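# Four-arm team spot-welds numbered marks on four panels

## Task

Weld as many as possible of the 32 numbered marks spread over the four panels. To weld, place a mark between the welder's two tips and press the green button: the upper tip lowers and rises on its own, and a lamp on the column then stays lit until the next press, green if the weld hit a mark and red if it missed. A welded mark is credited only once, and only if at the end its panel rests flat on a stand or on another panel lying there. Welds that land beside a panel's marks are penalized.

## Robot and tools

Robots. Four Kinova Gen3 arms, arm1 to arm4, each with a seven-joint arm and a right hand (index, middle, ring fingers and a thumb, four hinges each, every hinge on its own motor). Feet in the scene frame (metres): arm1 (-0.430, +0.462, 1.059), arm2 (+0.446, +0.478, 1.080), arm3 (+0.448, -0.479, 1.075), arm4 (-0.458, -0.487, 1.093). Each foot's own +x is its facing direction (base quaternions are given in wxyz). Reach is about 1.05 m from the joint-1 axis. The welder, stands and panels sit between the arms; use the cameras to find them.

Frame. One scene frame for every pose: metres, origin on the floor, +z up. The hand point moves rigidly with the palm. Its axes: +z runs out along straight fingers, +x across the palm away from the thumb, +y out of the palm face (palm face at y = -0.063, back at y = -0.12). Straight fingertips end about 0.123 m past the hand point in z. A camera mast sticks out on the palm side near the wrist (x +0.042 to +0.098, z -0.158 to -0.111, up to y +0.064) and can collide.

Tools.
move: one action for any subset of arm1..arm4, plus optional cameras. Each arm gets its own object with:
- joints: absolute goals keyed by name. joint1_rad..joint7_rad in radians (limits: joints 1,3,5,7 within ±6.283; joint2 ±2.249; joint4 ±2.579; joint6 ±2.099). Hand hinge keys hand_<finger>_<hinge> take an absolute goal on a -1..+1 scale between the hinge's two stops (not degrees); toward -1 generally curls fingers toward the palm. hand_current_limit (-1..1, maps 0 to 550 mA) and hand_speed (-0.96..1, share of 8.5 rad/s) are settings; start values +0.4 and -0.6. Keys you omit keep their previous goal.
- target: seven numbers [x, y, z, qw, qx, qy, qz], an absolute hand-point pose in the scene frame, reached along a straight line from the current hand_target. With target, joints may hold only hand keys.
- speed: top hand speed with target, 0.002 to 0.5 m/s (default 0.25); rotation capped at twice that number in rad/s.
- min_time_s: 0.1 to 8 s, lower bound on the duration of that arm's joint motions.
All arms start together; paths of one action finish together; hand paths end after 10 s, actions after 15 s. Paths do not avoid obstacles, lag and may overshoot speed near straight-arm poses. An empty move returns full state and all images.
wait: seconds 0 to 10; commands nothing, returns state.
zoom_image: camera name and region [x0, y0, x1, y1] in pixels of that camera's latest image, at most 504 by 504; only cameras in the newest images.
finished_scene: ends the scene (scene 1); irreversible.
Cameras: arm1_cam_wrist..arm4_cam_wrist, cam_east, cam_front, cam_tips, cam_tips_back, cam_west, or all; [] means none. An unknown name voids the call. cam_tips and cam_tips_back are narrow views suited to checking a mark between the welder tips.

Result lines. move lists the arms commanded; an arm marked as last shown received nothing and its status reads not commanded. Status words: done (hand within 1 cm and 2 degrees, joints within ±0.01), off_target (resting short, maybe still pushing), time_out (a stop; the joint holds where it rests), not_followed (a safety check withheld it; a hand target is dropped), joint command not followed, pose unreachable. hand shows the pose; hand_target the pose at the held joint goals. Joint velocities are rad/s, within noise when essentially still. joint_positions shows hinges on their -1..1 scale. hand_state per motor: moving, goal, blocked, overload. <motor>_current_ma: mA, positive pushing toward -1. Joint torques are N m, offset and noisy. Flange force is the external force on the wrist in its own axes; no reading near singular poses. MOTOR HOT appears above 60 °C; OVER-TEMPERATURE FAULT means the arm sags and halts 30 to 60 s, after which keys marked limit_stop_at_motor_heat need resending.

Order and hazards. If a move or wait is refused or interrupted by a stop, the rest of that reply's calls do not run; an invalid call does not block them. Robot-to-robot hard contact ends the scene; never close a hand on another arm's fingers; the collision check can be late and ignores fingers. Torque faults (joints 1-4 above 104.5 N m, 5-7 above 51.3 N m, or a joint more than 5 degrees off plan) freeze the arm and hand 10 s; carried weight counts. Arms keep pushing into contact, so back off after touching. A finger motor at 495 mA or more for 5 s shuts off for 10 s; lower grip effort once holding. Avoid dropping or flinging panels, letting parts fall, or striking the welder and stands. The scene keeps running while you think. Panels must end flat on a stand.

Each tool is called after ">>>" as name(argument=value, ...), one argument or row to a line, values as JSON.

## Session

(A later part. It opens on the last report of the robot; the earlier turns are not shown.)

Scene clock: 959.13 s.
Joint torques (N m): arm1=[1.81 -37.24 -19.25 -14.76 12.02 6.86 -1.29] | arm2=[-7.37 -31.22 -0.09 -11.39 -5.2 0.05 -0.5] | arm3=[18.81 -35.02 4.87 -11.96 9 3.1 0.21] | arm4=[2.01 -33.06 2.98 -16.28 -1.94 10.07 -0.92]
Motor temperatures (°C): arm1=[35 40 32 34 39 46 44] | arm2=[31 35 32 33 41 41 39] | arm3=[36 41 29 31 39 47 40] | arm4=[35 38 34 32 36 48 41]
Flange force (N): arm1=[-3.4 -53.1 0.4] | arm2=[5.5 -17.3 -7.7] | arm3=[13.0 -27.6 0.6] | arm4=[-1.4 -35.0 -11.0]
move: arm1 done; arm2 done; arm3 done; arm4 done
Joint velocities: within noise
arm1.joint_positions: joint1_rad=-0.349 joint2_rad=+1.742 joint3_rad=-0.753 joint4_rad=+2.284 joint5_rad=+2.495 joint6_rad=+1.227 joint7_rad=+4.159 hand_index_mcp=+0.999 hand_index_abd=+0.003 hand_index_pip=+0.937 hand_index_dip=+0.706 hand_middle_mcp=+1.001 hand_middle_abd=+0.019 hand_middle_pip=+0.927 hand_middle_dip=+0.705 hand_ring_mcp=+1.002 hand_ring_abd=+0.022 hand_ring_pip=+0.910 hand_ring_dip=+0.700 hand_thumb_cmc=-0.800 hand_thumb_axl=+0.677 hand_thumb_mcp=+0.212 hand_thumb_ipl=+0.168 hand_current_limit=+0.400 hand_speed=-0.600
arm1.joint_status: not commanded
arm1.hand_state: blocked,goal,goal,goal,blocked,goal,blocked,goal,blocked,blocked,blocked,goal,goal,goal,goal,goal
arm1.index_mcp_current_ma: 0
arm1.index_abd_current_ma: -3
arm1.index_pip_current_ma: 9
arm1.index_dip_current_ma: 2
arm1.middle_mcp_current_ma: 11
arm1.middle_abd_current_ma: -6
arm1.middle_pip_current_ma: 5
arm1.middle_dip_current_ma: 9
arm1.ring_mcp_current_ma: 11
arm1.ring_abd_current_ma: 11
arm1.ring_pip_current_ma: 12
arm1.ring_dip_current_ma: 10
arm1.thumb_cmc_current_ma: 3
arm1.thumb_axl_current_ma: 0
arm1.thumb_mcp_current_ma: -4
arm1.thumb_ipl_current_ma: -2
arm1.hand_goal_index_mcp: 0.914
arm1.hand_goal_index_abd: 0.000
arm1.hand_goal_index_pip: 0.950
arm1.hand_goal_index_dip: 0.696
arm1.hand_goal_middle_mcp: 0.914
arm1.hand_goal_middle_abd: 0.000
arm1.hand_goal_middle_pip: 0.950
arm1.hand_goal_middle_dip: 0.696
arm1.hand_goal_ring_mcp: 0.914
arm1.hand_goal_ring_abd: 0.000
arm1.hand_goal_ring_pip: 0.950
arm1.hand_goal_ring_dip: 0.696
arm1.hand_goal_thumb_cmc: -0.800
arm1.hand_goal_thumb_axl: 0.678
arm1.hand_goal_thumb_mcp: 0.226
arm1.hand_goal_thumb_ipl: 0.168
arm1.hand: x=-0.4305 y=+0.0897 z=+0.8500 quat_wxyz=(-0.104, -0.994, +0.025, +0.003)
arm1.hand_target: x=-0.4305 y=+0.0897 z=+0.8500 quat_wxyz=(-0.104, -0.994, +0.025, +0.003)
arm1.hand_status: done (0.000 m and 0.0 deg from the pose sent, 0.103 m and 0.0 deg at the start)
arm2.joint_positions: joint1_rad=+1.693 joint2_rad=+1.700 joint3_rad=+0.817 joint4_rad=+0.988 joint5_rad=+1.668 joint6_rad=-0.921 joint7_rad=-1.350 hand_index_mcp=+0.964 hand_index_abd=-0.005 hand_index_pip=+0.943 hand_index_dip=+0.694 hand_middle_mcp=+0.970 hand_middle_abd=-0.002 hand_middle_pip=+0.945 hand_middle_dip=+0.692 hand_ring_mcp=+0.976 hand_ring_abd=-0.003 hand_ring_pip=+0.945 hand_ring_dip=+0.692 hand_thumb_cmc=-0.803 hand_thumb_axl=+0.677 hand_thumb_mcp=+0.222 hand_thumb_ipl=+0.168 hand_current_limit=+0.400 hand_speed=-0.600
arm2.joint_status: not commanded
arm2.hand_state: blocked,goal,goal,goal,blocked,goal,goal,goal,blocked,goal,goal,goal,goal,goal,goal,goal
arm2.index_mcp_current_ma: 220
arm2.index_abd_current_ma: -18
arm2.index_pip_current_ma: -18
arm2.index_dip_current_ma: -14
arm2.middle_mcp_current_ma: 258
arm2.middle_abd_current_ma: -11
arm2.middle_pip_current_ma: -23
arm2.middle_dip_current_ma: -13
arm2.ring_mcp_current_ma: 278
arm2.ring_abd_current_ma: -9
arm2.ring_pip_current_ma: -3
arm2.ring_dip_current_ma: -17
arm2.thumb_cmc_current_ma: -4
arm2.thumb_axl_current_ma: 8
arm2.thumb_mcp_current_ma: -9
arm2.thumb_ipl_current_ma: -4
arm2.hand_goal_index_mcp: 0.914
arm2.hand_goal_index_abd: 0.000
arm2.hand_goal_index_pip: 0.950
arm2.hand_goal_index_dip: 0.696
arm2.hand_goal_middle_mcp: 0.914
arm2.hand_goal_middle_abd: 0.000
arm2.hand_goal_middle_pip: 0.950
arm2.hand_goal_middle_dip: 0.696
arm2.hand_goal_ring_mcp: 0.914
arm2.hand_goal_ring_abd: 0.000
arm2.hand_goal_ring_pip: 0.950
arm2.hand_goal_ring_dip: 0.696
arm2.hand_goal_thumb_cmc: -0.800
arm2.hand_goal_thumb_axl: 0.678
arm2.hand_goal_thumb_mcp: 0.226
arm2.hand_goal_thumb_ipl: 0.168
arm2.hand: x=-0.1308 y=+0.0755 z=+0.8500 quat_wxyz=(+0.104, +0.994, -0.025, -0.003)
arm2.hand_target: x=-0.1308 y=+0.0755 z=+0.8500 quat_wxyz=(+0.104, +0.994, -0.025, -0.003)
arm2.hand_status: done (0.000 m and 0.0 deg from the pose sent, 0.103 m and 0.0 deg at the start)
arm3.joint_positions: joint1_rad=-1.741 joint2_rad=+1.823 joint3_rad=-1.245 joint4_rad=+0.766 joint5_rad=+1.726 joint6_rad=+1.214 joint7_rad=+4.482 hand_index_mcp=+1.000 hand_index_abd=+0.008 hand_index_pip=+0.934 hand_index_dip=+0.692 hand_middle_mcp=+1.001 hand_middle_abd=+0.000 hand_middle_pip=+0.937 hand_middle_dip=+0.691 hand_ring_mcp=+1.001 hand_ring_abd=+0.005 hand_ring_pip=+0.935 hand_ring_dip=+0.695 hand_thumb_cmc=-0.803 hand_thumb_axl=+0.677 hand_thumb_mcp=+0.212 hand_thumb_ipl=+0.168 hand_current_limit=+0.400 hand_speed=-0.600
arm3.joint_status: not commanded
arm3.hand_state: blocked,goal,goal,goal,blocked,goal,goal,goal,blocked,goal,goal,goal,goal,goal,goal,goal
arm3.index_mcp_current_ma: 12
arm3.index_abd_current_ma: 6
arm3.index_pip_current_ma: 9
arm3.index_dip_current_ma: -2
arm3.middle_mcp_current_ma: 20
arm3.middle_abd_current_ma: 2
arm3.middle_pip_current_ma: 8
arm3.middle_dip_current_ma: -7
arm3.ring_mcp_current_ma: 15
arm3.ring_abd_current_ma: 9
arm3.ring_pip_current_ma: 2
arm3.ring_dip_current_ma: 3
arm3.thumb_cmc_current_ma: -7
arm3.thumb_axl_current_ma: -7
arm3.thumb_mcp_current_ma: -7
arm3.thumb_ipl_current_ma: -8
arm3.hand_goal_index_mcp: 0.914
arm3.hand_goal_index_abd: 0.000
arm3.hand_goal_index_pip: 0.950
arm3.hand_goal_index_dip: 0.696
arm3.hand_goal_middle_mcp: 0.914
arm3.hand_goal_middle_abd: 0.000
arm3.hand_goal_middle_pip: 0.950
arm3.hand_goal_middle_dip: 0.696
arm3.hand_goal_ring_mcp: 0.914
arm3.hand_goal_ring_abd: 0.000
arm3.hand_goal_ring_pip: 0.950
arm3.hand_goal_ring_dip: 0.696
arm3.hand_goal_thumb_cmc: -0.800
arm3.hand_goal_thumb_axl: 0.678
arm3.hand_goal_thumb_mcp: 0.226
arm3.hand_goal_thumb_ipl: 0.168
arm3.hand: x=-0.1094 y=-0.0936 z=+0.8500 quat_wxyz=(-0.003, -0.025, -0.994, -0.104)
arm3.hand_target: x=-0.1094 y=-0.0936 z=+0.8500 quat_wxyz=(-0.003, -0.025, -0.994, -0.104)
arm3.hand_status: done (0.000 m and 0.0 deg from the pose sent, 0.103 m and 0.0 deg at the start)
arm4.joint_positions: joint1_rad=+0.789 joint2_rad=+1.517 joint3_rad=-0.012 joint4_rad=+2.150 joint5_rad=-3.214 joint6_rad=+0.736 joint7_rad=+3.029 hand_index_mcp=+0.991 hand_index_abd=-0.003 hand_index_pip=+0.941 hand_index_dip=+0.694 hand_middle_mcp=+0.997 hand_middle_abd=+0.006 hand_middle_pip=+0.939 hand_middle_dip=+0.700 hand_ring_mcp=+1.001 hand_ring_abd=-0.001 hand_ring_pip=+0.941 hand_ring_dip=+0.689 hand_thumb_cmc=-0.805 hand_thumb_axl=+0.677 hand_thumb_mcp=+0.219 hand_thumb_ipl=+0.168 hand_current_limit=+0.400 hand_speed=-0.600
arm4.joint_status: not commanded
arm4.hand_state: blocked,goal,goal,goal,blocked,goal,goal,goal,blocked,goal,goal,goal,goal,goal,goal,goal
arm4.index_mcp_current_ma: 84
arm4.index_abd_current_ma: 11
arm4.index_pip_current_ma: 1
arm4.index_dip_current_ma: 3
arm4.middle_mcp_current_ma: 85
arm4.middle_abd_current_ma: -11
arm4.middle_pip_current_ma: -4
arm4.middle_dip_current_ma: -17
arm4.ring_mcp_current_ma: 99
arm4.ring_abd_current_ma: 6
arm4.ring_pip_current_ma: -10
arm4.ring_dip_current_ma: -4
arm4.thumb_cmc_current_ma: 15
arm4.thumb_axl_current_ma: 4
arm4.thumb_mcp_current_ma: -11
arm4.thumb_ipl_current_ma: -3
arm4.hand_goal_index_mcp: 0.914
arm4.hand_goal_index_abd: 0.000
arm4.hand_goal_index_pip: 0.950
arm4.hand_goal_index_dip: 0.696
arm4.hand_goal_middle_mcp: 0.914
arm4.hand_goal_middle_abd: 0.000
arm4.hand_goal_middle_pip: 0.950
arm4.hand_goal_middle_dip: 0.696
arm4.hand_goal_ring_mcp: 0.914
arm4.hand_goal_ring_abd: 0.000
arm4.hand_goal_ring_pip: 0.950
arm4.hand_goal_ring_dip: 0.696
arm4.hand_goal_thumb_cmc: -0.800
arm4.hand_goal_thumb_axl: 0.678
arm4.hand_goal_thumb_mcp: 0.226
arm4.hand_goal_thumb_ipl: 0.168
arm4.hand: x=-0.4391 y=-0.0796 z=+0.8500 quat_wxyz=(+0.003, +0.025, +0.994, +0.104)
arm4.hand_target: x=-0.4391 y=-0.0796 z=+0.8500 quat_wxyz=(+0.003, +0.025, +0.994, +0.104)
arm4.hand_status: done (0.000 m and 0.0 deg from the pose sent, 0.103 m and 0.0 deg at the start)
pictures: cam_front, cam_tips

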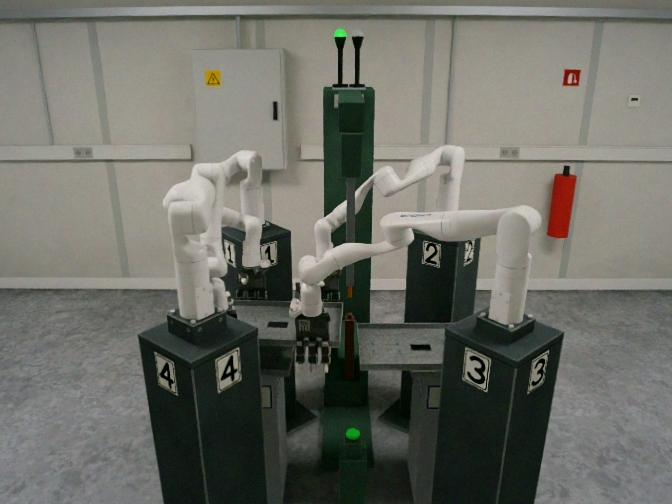

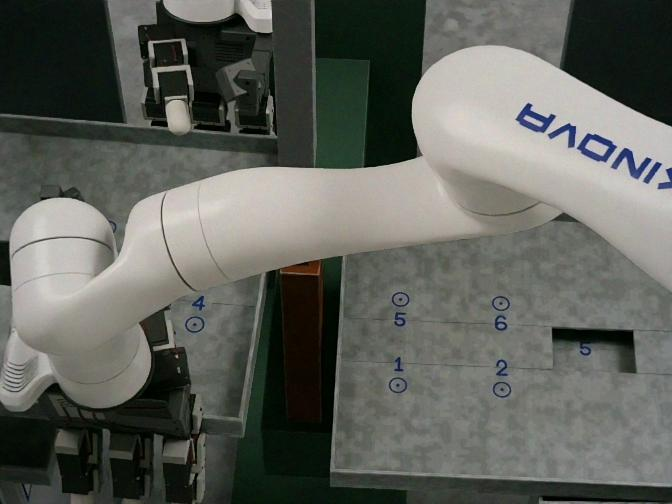

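>>> move(
  arm1={"target": [-0.4305, 0.0897, 0.924, 0.10447, 0.99418, -0.02516, -0.00264], "speed": 0.1},
  arm2={"target": [-0.1308, 0.0755, 0.924, 0.10447, 0.99418, -0.02516, -0.00264], "speed": 0.1},
  arm3={"target": [-0.1094, -0.0936, 0.924, 0.00264, 0.02516, 0.99418, 0.10447], "speed": 0.1},
  arm4={"target": [-0.4391, -0.0796, 0.924, 0.00264, 0.02516, 0.99418, 0.10447], "speed": 0.1},
)

>>> move(
  arm1={"target": [-0.1478, 0.0858, 0.924, 0.10449, 0.99442, -0.01258, -0.00132], "speed": 0.12},
  arm2={"target": [0.1522, 0.0796, 0.924, 0.10449, 0.99442, -0.01258, -0.00132], "speed": 0.12},
  arm3={"target": [0.1779, -0.0891, 0.924, 0.00132, 0.01258, 0.99442, 0.10449], "speed": 0.12},
  arm4={"target": [-0.1521, -0.0835, 0.924, 0.00132, 0.01258, 0.99442, 0.10449], "speed": 0.12},
  cameras=["cam_tips", "cam_front"],
)

Scene clock: 961.77 s.
Joint torques (N m): arm1=[1.15 -36.23 -19.48 -18.63 13.77 7.19 -1.38] | arm2=[-7.74 -30.63 0.28 -11.94 -5.71 0.11 -0.48] | arm3=[20.35 -34.84 5.12 -12.4 10.37 3.29 0.5] | arm4=[2.62 -32.2 4.21 -17.74 -2.5 10.82 -1.02]
Motor temperatures (°C): arm1=[35 40 32 34 39 46 44] | arm2=[31 35 32 33 41 41 39] | arm3=[36 41 29 31 39 47 40] | arm4=[35 38 34 32 36 48 41]
Flange force (N): arm1=[-6.7 -58.3 2.0] | arm2=[7.0 -18.7 -8.2] | arm3=[8.9 -31.3 -4.3] | arm4=[-0.1 -38.5 -8.4]
move: arm1 done; arm2 done; arm3 done; arm4 done
Joint velocities: within noise
arm1.joint_positions: joint1_rad=-0.366 joint2_rad=+1.572 joint3_rad=-0.875 joint4_rad=+2.426 joint5_rad=+2.325 joint6_rad=+1.247 joint7_rad=+4.124 hand_index_mcp=+0.999 hand_index_abd=+0.003 hand_index_pip=+0.937 hand_index_dip=+0.706 hand_middle_mcp=+1.001 hand_middle_abd=+0.018 hand_middle_pip=+0.927 hand_middle_dip=+0.705 hand_ring_mcp=+1.002 hand_ring_abd=+0.020 hand_ring_pip=+0.911 hand_ring_dip=+0.700 hand_thumb_cmc=-0.800 hand_thumb_axl=+0.677 hand_thumb_mcp=+0.212 hand_thumb_ipl=+0.168 hand_current_limit=+0.400 hand_speed=-0.600
arm1.joint_status: not commanded
arm1.hand_state: blocked,goal,goal,goal,blocked,goal,blocked,goal,blocked,blocked,blocked,goal,goal,goal,goal,goal
arm1.index_mcp_current_ma: 1
arm1.index_abd_current_ma: 7
arm1.index_pip_current_ma: 6
arm1.index_dip_current_ma: 6
arm1.middle_mcp_current_ma: 16
arm1.middle_abd_current_ma: 3
arm1.middle_pip_current_ma: 0
arm1.middle_dip_current_ma: 1
arm1.ring_mcp_current_ma: 20
arm1.ring_abd_current_ma: 6
arm1.ring_pip_current_ma: 8
arm1.ring_dip_current_ma: 13
arm1.thumb_cmc_current_ma: -2
arm1.thumb_axl_current_ma: -2
arm1.thumb_mcp_current_ma: -3
arm1.thumb_ipl_current_ma: -3
arm1.hand_goal_index_mcp: 0.914
arm1.hand_goal_index_abd: 0.000
arm1.hand_goal_index_pip: 0.950
arm1.hand_goal_index_dip: 0.696
arm1.hand_goal_middle_mcp: 0.914
arm1.hand_goal_middle_abd: 0.000
arm1.hand_goal_middle_pip: 0.950
arm1.hand_goal_middle_dip: 0.696
arm1.hand_goal_ring_mcp: 0.914
arm1.hand_goal_ring_abd: 0.000
arm1.hand_goal_ring_pip: 0.950
arm1.hand_goal_ring_dip: 0.696
arm1.hand_goal_thumb_cmc: -0.800
arm1.hand_goal_thumb_axl: 0.678
arm1.hand_goal_thumb_mcp: 0.226
arm1.hand_goal_thumb_ipl: 0.168
arm1.hand: x=-0.4305 y=+0.0897 z=+0.9240 quat_wxyz=(-0.104, -0.994, +0.025, +0.003)
arm1.hand_target: x=-0.4305 y=+0.0897 z=+0.9240 quat_wxyz=(-0.104, -0.994, +0.025, +0.003)
arm1.hand_status: done (0.000 m and 0.0 deg from the pose sent, 0.074 m and 0.0 deg at the start)
arm2.joint_positions: joint1_rad=+1.658 joint2_rad=+1.560 joint3_rad=+0.848 joint4_rad=+1.119 joint5_rad=+1.707 joint6_rad=-0.987 joint7_rad=-1.327 hand_index_mcp=+0.969 hand_index_abd=-0.005 hand_index_pip=+0.943 hand_index_dip=+0.694 hand_middle_mcp=+0.974 hand_middle_abd=-0.004 hand_middle_pip=+0.945 hand_middle_dip=+0.692 hand_ring_mcp=+0.980 hand_ring_abd=-0.005 hand_ring_pip=+0.944 hand_ring_dip=+0.692 hand_thumb_cmc=-0.803 hand_thumb_axl=+0.677 hand_thumb_mcp=+0.222 hand_thumb_ipl=+0.168 hand_current_limit=+0.400 hand_speed=-0.600
arm2.joint_status: not commanded
arm2.hand_state: blocked,goal,goal,goal,blocked,goal,goal,goal,blocked,goal,goal,goal,goal,goal,goal,goal
arm2.index_mcp_current_ma: 243
arm2.index_abd_current_ma: -17
arm2.index_pip_current_ma: -19
arm2.index_dip_current_ma: -7
arm2.middle_mcp_current_ma: 278
arm2.middle_abd_current_ma: -13
arm2.middle_pip_current_ma: -19
arm2.middle_dip_current_ma: -15
arm2.ring_mcp_current_ma: 301
arm2.ring_abd_current_ma: -12
arm2.ring_pip_current_ma: -15
arm2.ring_dip_current_ma: -11
arm2.thumb_cmc_current_ma: -9
arm2.thumb_axl_current_ma: 6
arm2.thumb_mcp_current_ma: -8
arm2.thumb_ipl_current_ma: -4
arm2.hand_goal_index_mcp: 0.914
arm2.hand_goal_index_abd: 0.000
arm2.hand_goal_index_pip: 0.950
arm2.hand_goal_index_dip: 0.696
arm2.hand_goal_middle_mcp: 0.914
arm2.hand_goal_middle_abd: 0.000
arm2.hand_goal_middle_pip: 0.950
arm2.hand_goal_middle_dip: 0.696
arm2.hand_goal_ring_mcp: 0.914
arm2.hand_goal_ring_abd: 0.000
arm2.hand_goal_ring_pip: 0.950
arm2.hand_goal_ring_dip: 0.696
arm2.hand_goal_thumb_cmc: -0.800
arm2.hand_goal_thumb_axl: 0.678
arm2.hand_goal_thumb_mcp: 0.226
arm2.hand_goal_thumb_ipl: 0.168
arm2.hand: x=-0.1308 y=+0.0755 z=+0.9240 quat_wxyz=(+0.104, +0.994, -0.025, -0.003)
arm2.hand_target: x=-0.1308 y=+0.0755 z=+0.9240 quat_wxyz=(+0.104, +0.994, -0.025, -0.003)
arm2.hand_status: done (0.000 m and 0.0 deg from the pose sent, 0.074 m and 0.0 deg at the start)
arm3.joint_positions: joint1_rad=-1.690 joint2_rad=+1.704 joint3_rad=-1.270 joint4_rad=+0.910 joint5_rad=+1.691 joint6_rad=+1.312 joint7_rad=+4.434 hand_index_mcp=+1.001 hand_index_abd=+0.008 hand_index_pip=+0.934 hand_index_dip=+0.692 hand_middle_mcp=+1.001 hand_middle_abd=+0.000 hand_middle_pip=+0.942 hand_middle_dip=+0.691 hand_ring_mcp=+1.000 hand_ring_abd=+0.004 hand_ring_pip=+0.938 hand_ring_dip=+0.693 hand_thumb_cmc=-0.803 hand_thumb_axl=+0.677 hand_thumb_mcp=+0.212 hand_thumb_ipl=+0.168 hand_current_limit=+0.400 hand_speed=-0.600
arm3.joint_status: not commanded
arm3.hand_state: blocked,goal,goal,goal,blocked,goal,goal,goal,blocked,goal,goal,goal,goal,goal,goal,goal
arm3.index_mcp_current_ma: 12
arm3.index_abd_current_ma: 6
arm3.index_pip_current_ma: 10
arm3.index_dip_current_ma: -6
arm3.middle_mcp_current_ma: 15
arm3.middle_abd_current_ma: 0
arm3.middle_pip_current_ma: 8
arm3.middle_dip_current_ma: -2
arm3.ring_mcp_current_ma: 12
arm3.ring_abd_current_ma: 8
arm3.ring_pip_current_ma: 9
arm3.ring_dip_current_ma: -2
arm3.thumb_cmc_current_ma: -1
arm3.thumb_axl_current_ma: -4
arm3.thumb_mcp_current_ma: -4
arm3.thumb_ipl_current_ma: -10
arm3.hand_goal_index_mcp: 0.914
arm3.hand_goal_index_abd: 0.000
arm3.hand_goal_index_pip: 0.950
arm3.hand_goal_index_dip: 0.696
arm3.hand_goal_middle_mcp: 0.914
arm3.hand_goal_middle_abd: 0.000
arm3.hand_goal_middle_pip: 0.950
arm3.hand_goal_middle_dip: 0.696
arm3.hand_goal_ring_mcp: 0.914
arm3.hand_goal_ring_abd: 0.000
arm3.hand_goal_ring_pip: 0.950
arm3.hand_goal_ring_dip: 0.696
arm3.hand_goal_thumb_cmc: -0.800
arm3.hand_goal_thumb_axl: 0.678
arm3.hand_goal_thumb_mcp: 0.226
arm3.hand_goal_thumb_ipl: 0.168
arm3.hand: x=-0.1094 y=-0.0936 z=+0.9240 quat_wxyz=(-0.003, -0.025, -0.994, -0.104)
arm3.hand_target: x=-0.1094 y=-0.0936 z=+0.9240 quat_wxyz=(-0.003, -0.025, -0.994, -0.104)
arm3.hand_status: done (0.000 m and 0.0 deg from the pose sent, 0.074 m and 0.0 deg at the start)
arm4.joint_positions: joint1_rad=+0.786 joint2_rad=+1.324 joint3_rad=-0.010 joint4_rad=+2.300 joint5_rad=-3.216 joint6_rad=+0.693 joint7_rad=+3.027 hand_index_mcp=+0.991 hand_index_abd=-0.002 hand_index_pip=+0.942 hand_index_dip=+0.694 hand_middle_mcp=+0.998 hand_middle_abd=+0.005 hand_middle_pip=+0.939 hand_middle_dip=+0.700 hand_ring_mcp=+1.001 hand_ring_abd=-0.001 hand_ring_pip=+0.940 hand_ring_dip=+0.689 hand_thumb_cmc=-0.805 hand_thumb_axl=+0.677 hand_thumb_mcp=+0.219 hand_thumb_ipl=+0.168 hand_current_limit=+0.400 hand_speed=-0.600
arm4.joint_status: not commanded
arm4.hand_state: blocked,goal,goal,goal,blocked,goal,goal,goal,blocked,goal,goal,goal,goal,goal,goal,goal
arm4.index_mcp_current_ma: 86
arm4.index_abd_current_ma: 10
arm4.index_pip_current_ma: -9
arm4.index_dip_current_ma: 4
arm4.middle_mcp_current_ma: 92
arm4.middle_abd_current_ma: 0
arm4.middle_pip_current_ma: -11
arm4.middle_dip_current_ma: 5
arm4.ring_mcp_current_ma: 96
arm4.ring_abd_current_ma: 9
arm4.ring_pip_current_ma: -13
arm4.ring_dip_current_ma: 8
arm4.thumb_cmc_current_ma: 13
arm4.thumb_axl_current_ma: 15
arm4.thumb_mcp_current_ma: -2
arm4.thumb_ipl_current_ma: -4
arm4.hand_goal_index_mcp: 0.914
arm4.hand_goal_index_abd: 0.000
arm4.hand_goal_index_pip: 0.950
arm4.hand_goal_index_dip: 0.696
arm4.hand_goal_middle_mcp: 0.914
arm4.hand_goal_middle_abd: 0.000
arm4.hand_goal_middle_pip: 0.950
arm4.hand_goal_middle_dip: 0.696
arm4.hand_goal_ring_mcp: 0.914
arm4.hand_goal_ring_abd: 0.000
arm4.hand_goal_ring_pip: 0.950
arm4.hand_goal_ring_dip: 0.696
arm4.hand_goal_thumb_cmc: -0.800
arm4.hand_goal_thumb_axl: 0.678
arm4.hand_goal_thumb_mcp: 0.226
arm4.hand_goal_thumb_ipl: 0.168
arm4.hand: x=-0.4391 y=-0.0796 z=+0.9240 quat_wxyz=(+0.003, +0.025, +0.994, +0.104)
arm4.hand_target: x=-0.4391 y=-0.0796 z=+0.9240 quat_wxyz=(+0.003, +0.025, +0.994, +0.104)
arm4.hand_status: done (0.000 m and 0.0 deg from the pose sent, 0.074 m and 0.0 deg at the start)
pictures: none

Scene clock: 964.80 s.
Joint torques (N m): arm1=[10.99 -39.92 -10.58 -17.67 13.1 6.38 -1.18] | arm2=[-3.55 -27.21 2.52 -9.37 -3.69 -4.77 -0.49] | arm3=[12.49 -35.78 -3.45 -14.26 10.43 8.5 -0.21] | arm4=[-7.17 -24.05 -10.19 -7.81 -0.36 6.76 -0.59]
Motor temperatures (°C): arm1=[35 40 32 34 39 46 44] | arm2=[31 35 32 33 41 41 39] | arm3=[36 42 29 31 39 47 40] | arm4=[35 38 34 32 36 48 41]
Flange force (N): arm1=[-15.7 -46.4 -3.3] | arm2=[3.5 -20.5 -3.3] | arm3=[3.0 -37.7 -7.6] | arm4=[-5.1 -22.6 -4.8]
move: arm1 done; arm2 done; arm3 done; arm4 done
Joint velocities: within noise
arm1.joint_positions: joint1_rad=-1.087 joint2_rad=+1.662 joint3_rad=-1.207 joint4_rad=+1.962 joint5_rad=+1.967 joint6_rad=+1.407 joint7_rad=+4.001 hand_index_mcp=+0.999 hand_index_abd=+0.003 hand_index_pip=+0.937 hand_index_dip=+0.706 hand_middle_mcp=+1.001 hand_middle_abd=+0.018 hand_middle_pip=+0.932 hand_middle_dip=+0.705 hand_ring_mcp=+1.002 hand_ring_abd=+0.013 hand_ring_pip=+0.911 hand_ring_dip=+0.700 hand_thumb_cmc=-0.800 hand_thumb_axl=+0.677 hand_thumb_mcp=+0.212 hand_thumb_ipl=+0.168 hand_current_limit=+0.400 hand_speed=-0.600
arm1.joint_status: not commanded
arm1.hand_state: blocked,goal,goal,goal,blocked,goal,goal,goal,blocked,goal,blocked,goal,goal,goal,goal,goal
arm1.index_mcp_current_ma: 1
arm1.index_abd_current_ma: 15
arm1.index_pip_current_ma: 5
arm1.index_dip_current_ma: 1
arm1.middle_mcp_current_ma: 9
arm1.middle_abd_current_ma: 4
arm1.middle_pip_current_ma: 7
arm1.middle_dip_current_ma: 4
arm1.ring_mcp_current_ma: 8
arm1.ring_abd_current_ma: 5
arm1.ring_pip_current_ma: 4
arm1.ring_dip_current_ma: 19
arm1.thumb_cmc_current_ma: 3
arm1.thumb_axl_current_ma: -4
arm1.thumb_mcp_current_ma: -1
arm1.thumb_ipl_current_ma: -1
arm1.hand_goal_index_mcp: 0.914
arm1.hand_goal_index_abd: 0.000
arm1.hand_goal_index_pip: 0.950
arm1.hand_goal_index_dip: 0.696
arm1.hand_goal_middle_mcp: 0.914
arm1.hand_goal_middle_abd: 0.000
arm1.hand_goal_middle_pip: 0.950
arm1.hand_goal_middle_dip: 0.696
arm1.hand_goal_ring_mcp: 0.914
arm1.hand_goal_ring_abd: 0.000
arm1.hand_goal_ring_pip: 0.950
arm1.hand_goal_ring_dip: 0.696
arm1.hand_goal_thumb_cmc: -0.800
arm1.hand_goal_thumb_axl: 0.678
arm1.hand_goal_thumb_mcp: 0.226
arm1.hand_goal_thumb_ipl: 0.168
arm1.hand: x=-0.1478 y=+0.0858 z=+0.9240 quat_wxyz=(-0.104, -0.994, +0.013, +0.001)
arm1.hand_target: x=-0.1478 y=+0.0858 z=+0.9240 quat_wxyz=(-0.104, -0.994, +0.013, +0.001)
arm1.hand_status: done (0.000 m and 0.0 deg from the pose sent, 0.283 m and 1.5 deg at the start)
arm2.joint_positions: joint1_rad=+1.214 joint2_rad=+1.384 joint3_rad=+0.610 joint4_rad=+2.022 joint5_rad=+1.065 joint6_rad=-0.797 joint7_rad=-0.645 hand_index_mcp=+0.970 hand_index_abd=-0.004 hand_index_pip=+0.951 hand_index_dip=+0.694 hand_middle_mcp=+0.975 hand_middle_abd=-0.003 hand_middle_pip=+0.951 hand_middle_dip=+0.692 hand_ring_mcp=+0.980 hand_ring_abd=-0.007 hand_ring_pip=+0.944 hand_ring_dip=+0.692 hand_thumb_cmc=-0.803 hand_thumb_axl=+0.677 hand_thumb_mcp=+0.222 hand_thumb_ipl=+0.168 hand_current_limit=+0.400 hand_speed=-0.600
arm2.joint_status: not commanded
arm2.hand_state: blocked,goal,goal,goal,blocked,goal,goal,goal,blocked,goal,goal,goal,goal,goal,goal,goal
arm2.index_mcp_current_ma: 248
arm2.index_abd_current_ma: -15
arm2.index_pip_current_ma: 8
arm2.index_dip_current_ma: -9
arm2.middle_mcp_current_ma: 284
arm2.middle_abd_current_ma: -16
arm2.middle_pip_current_ma: -1
arm2.middle_dip_current_ma: -18
arm2.ring_mcp_current_ma: 303
arm2.ring_abd_current_ma: -12
arm2.ring_pip_current_ma: -10
arm2.ring_dip_current_ma: -15
arm2.thumb_cmc_current_ma: -10
arm2.thumb_axl_current_ma: 8
arm2.thumb_mcp_current_ma: -5
arm2.thumb_ipl_current_ma: -1
arm2.hand_goal_index_mcp: 0.914
arm2.hand_goal_index_abd: 0.000
arm2.hand_goal_index_pip: 0.950
arm2.hand_goal_index_dip: 0.696
arm2.hand_goal_middle_mcp: 0.914
arm2.hand_goal_middle_abd: 0.000
arm2.hand_goal_middle_pip: 0.950
arm2.hand_goal_middle_dip: 0.696
arm2.hand_goal_ring_mcp: 0.914
arm2.hand_goal_ring_abd: 0.000
arm2.hand_goal_ring_pip: 0.950
arm2.hand_goal_ring_dip: 0.696
arm2.hand_goal_thumb_cmc: -0.800
arm2.hand_goal_thumb_axl: 0.678
arm2.hand_goal_thumb_mcp: 0.226
arm2.hand_goal_thumb_ipl: 0.168
arm2.hand: x=+0.1522 y=+0.0796 z=+0.9240 quat_wxyz=(+0.104, +0.994, -0.013, -0.001)
arm2.hand_target: x=+0.1522 y=+0.0796 z=+0.9240 quat_wxyz=(+0.104, +0.994, -0.013, -0.001)
arm2.hand_status: done (0.000 m and 0.0 deg from the pose sent, 0.283 m and 1.4 deg at the start)
arm3.joint_positions: joint1_rad=-1.067 joint2_rad=+1.623 joint3_rad=-1.087 joint4_rad=+1.935 joint5_rad=+1.967 joint6_rad=+1.277 joint7_rad=+4.001 hand_index_mcp=+1.000 hand_index_abd=+0.004 hand_index_pip=+0.936 hand_index_dip=+0.692 hand_middle_mcp=+1.001 hand_middle_abd=-0.002 hand_middle_pip=+0.939 hand_middle_dip=+0.691 hand_ring_mcp=+1.001 hand_ring_abd=+0.004 hand_ring_pip=+0.939 hand_ring_dip=+0.693 hand_thumb_cmc=-0.803 hand_thumb_axl=+0.677 hand_thumb_mcp=+0.212 hand_thumb_ipl=+0.168 hand_current_limit=+0.400 hand_speed=-0.600
arm3.joint_status: not commanded
arm3.hand_state: blocked,goal,goal,goal,blocked,goal,goal,goal,blocked,goal,goal,goal,goal,goal,goal,goal
arm3.index_mcp_current_ma: 18
arm3.index_abd_current_ma: 5
arm3.index_pip_current_ma: 8
arm3.index_dip_current_ma: -13
arm3.middle_mcp_current_ma: 18
arm3.middle_abd_current_ma: 6
arm3.middle_pip_current_ma: 5
arm3.middle_dip_current_ma: -10
arm3.ring_mcp_current_ma: 6
arm3.ring_abd_current_ma: 3
arm3.ring_pip_current_ma: 5
arm3.ring_dip_current_ma: 0
arm3.thumb_cmc_current_ma: -5
arm3.thumb_axl_current_ma: -3
arm3.thumb_mcp_current_ma: -6
arm3.thumb_ipl_current_ma: -9
arm3.hand_goal_index_mcp: 0.914
arm3.hand_goal_index_abd: 0.000
arm3.hand_goal_index_pip: 0.950
arm3.hand_goal_index_dip: 0.696
arm3.hand_goal_middle_mcp: 0.914
arm3.hand_goal_middle_abd: 0.000
arm3.hand_goal_middle_pip: 0.950
arm3.hand_goal_middle_dip: 0.696
arm3.hand_goal_ring_mcp: 0.914
arm3.hand_goal_ring_abd: 0.000
arm3.hand_goal_ring_pip: 0.950
arm3.hand_goal_ring_dip: 0.696
arm3.hand_goal_thumb_cmc: -0.800
arm3.hand_goal_thumb_axl: 0.678
arm3.hand_goal_thumb_mcp: 0.226
arm3.hand_goal_thumb_ipl: 0.168
arm3.hand: x=+0.1779 y=-0.0891 z=+0.9240 quat_wxyz=(-0.001, -0.013, -0.994, -0.104)
arm3.hand_target: x=+0.1779 y=-0.0891 z=+0.9240 quat_wxyz=(-0.001, -0.013, -0.994, -0.104)
arm3.hand_status: done (0.000 m and 0.0 deg from the pose sent, 0.287 m and 1.4 deg at the start)
arm4.joint_positions: joint1_rad=+1.628 joint2_rad=+1.239 joint3_rad=+0.057 joint4_rad=+1.963 joint5_rad=-2.424 joint6_rad=+0.292 joint7_rad=+3.136 hand_index_mcp=+0.986 hand_index_abd=-0.002 hand_index_pip=+0.941 hand_index_dip=+0.694 hand_middle_mcp=+0.994 hand_middle_abd=+0.011 hand_middle_pip=+0.939 hand_middle_dip=+0.700 hand_ring_mcp=+1.001 hand_ring_abd=+0.006 hand_ring_pip=+0.941 hand_ring_dip=+0.689 hand_thumb_cmc=-0.805 hand_thumb_axl=+0.677 hand_thumb_mcp=+0.219 hand_thumb_ipl=+0.168 hand_current_limit=+0.400 hand_speed=-0.600
arm4.joint_status: not commanded
arm4.hand_state: blocked,goal,goal,goal,blocked,goal,goal,goal,blocked,goal,goal,goal,goal,goal,goal,goal
arm4.index_mcp_current_ma: 85
arm4.index_abd_current_ma: 1
arm4.index_pip_current_ma: -4
arm4.index_dip_current_ma: 0
arm4.middle_mcp_current_ma: 73
arm4.middle_abd_current_ma: 7
arm4.middle_pip_current_ma: -7
arm4.middle_dip_current_ma: 4
arm4.ring_mcp_current_ma: 86
arm4.ring_abd_current_ma: 5
arm4.ring_pip_current_ma: -15
arm4.ring_dip_current_ma: -5
arm4.thumb_cmc_current_ma: 5
arm4.thumb_axl_current_ma: 0
arm4.thumb_mcp_current_ma: -3
arm4.thumb_ipl_current_ma: -9
arm4.hand_goal_index_mcp: 0.914
arm4.hand_goal_index_abd: 0.000
arm4.hand_goal_index_pip: 0.950
arm4.hand_goal_index_dip: 0.696
arm4.hand_goal_middle_mcp: 0.914
arm4.hand_goal_middle_abd: 0.000
arm4.hand_goal_middle_pip: 0.950
arm4.hand_goal_middle_dip: 0.696
arm4.hand_goal_ring_mcp: 0.914
arm4.hand_goal_ring_abd: 0.000
arm4.hand_goal_ring_pip: 0.950
arm4.hand_goal_ring_dip: 0.696
arm4.hand_goal_thumb_cmc: -0.800
arm4.hand_goal_thumb_axl: 0.678
arm4.hand_goal_thumb_mcp: 0.226
arm4.hand_goal_thumb_ipl: 0.168
arm4.hand: x=-0.1521 y=-0.0835 z=+0.9240 quat_wxyz=(+0.001, +0.013, +0.994, +0.105)
arm4.hand_target: x=-0.1521 y=-0.0835 z=+0.9240 quat_wxyz=(+0.001, +0.013, +0.994, +0.105)
arm4.hand_status: done (0.000 m and 0.0 deg from the pose sent, 0.287 m and 1.5 deg at the start)
pictures: cam_front, cam_tips

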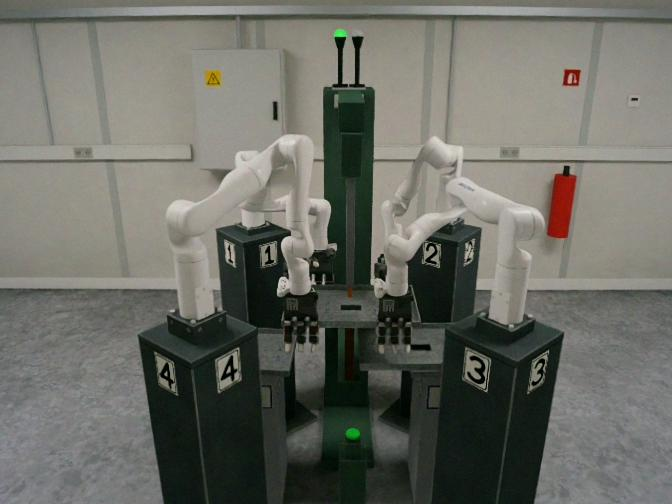

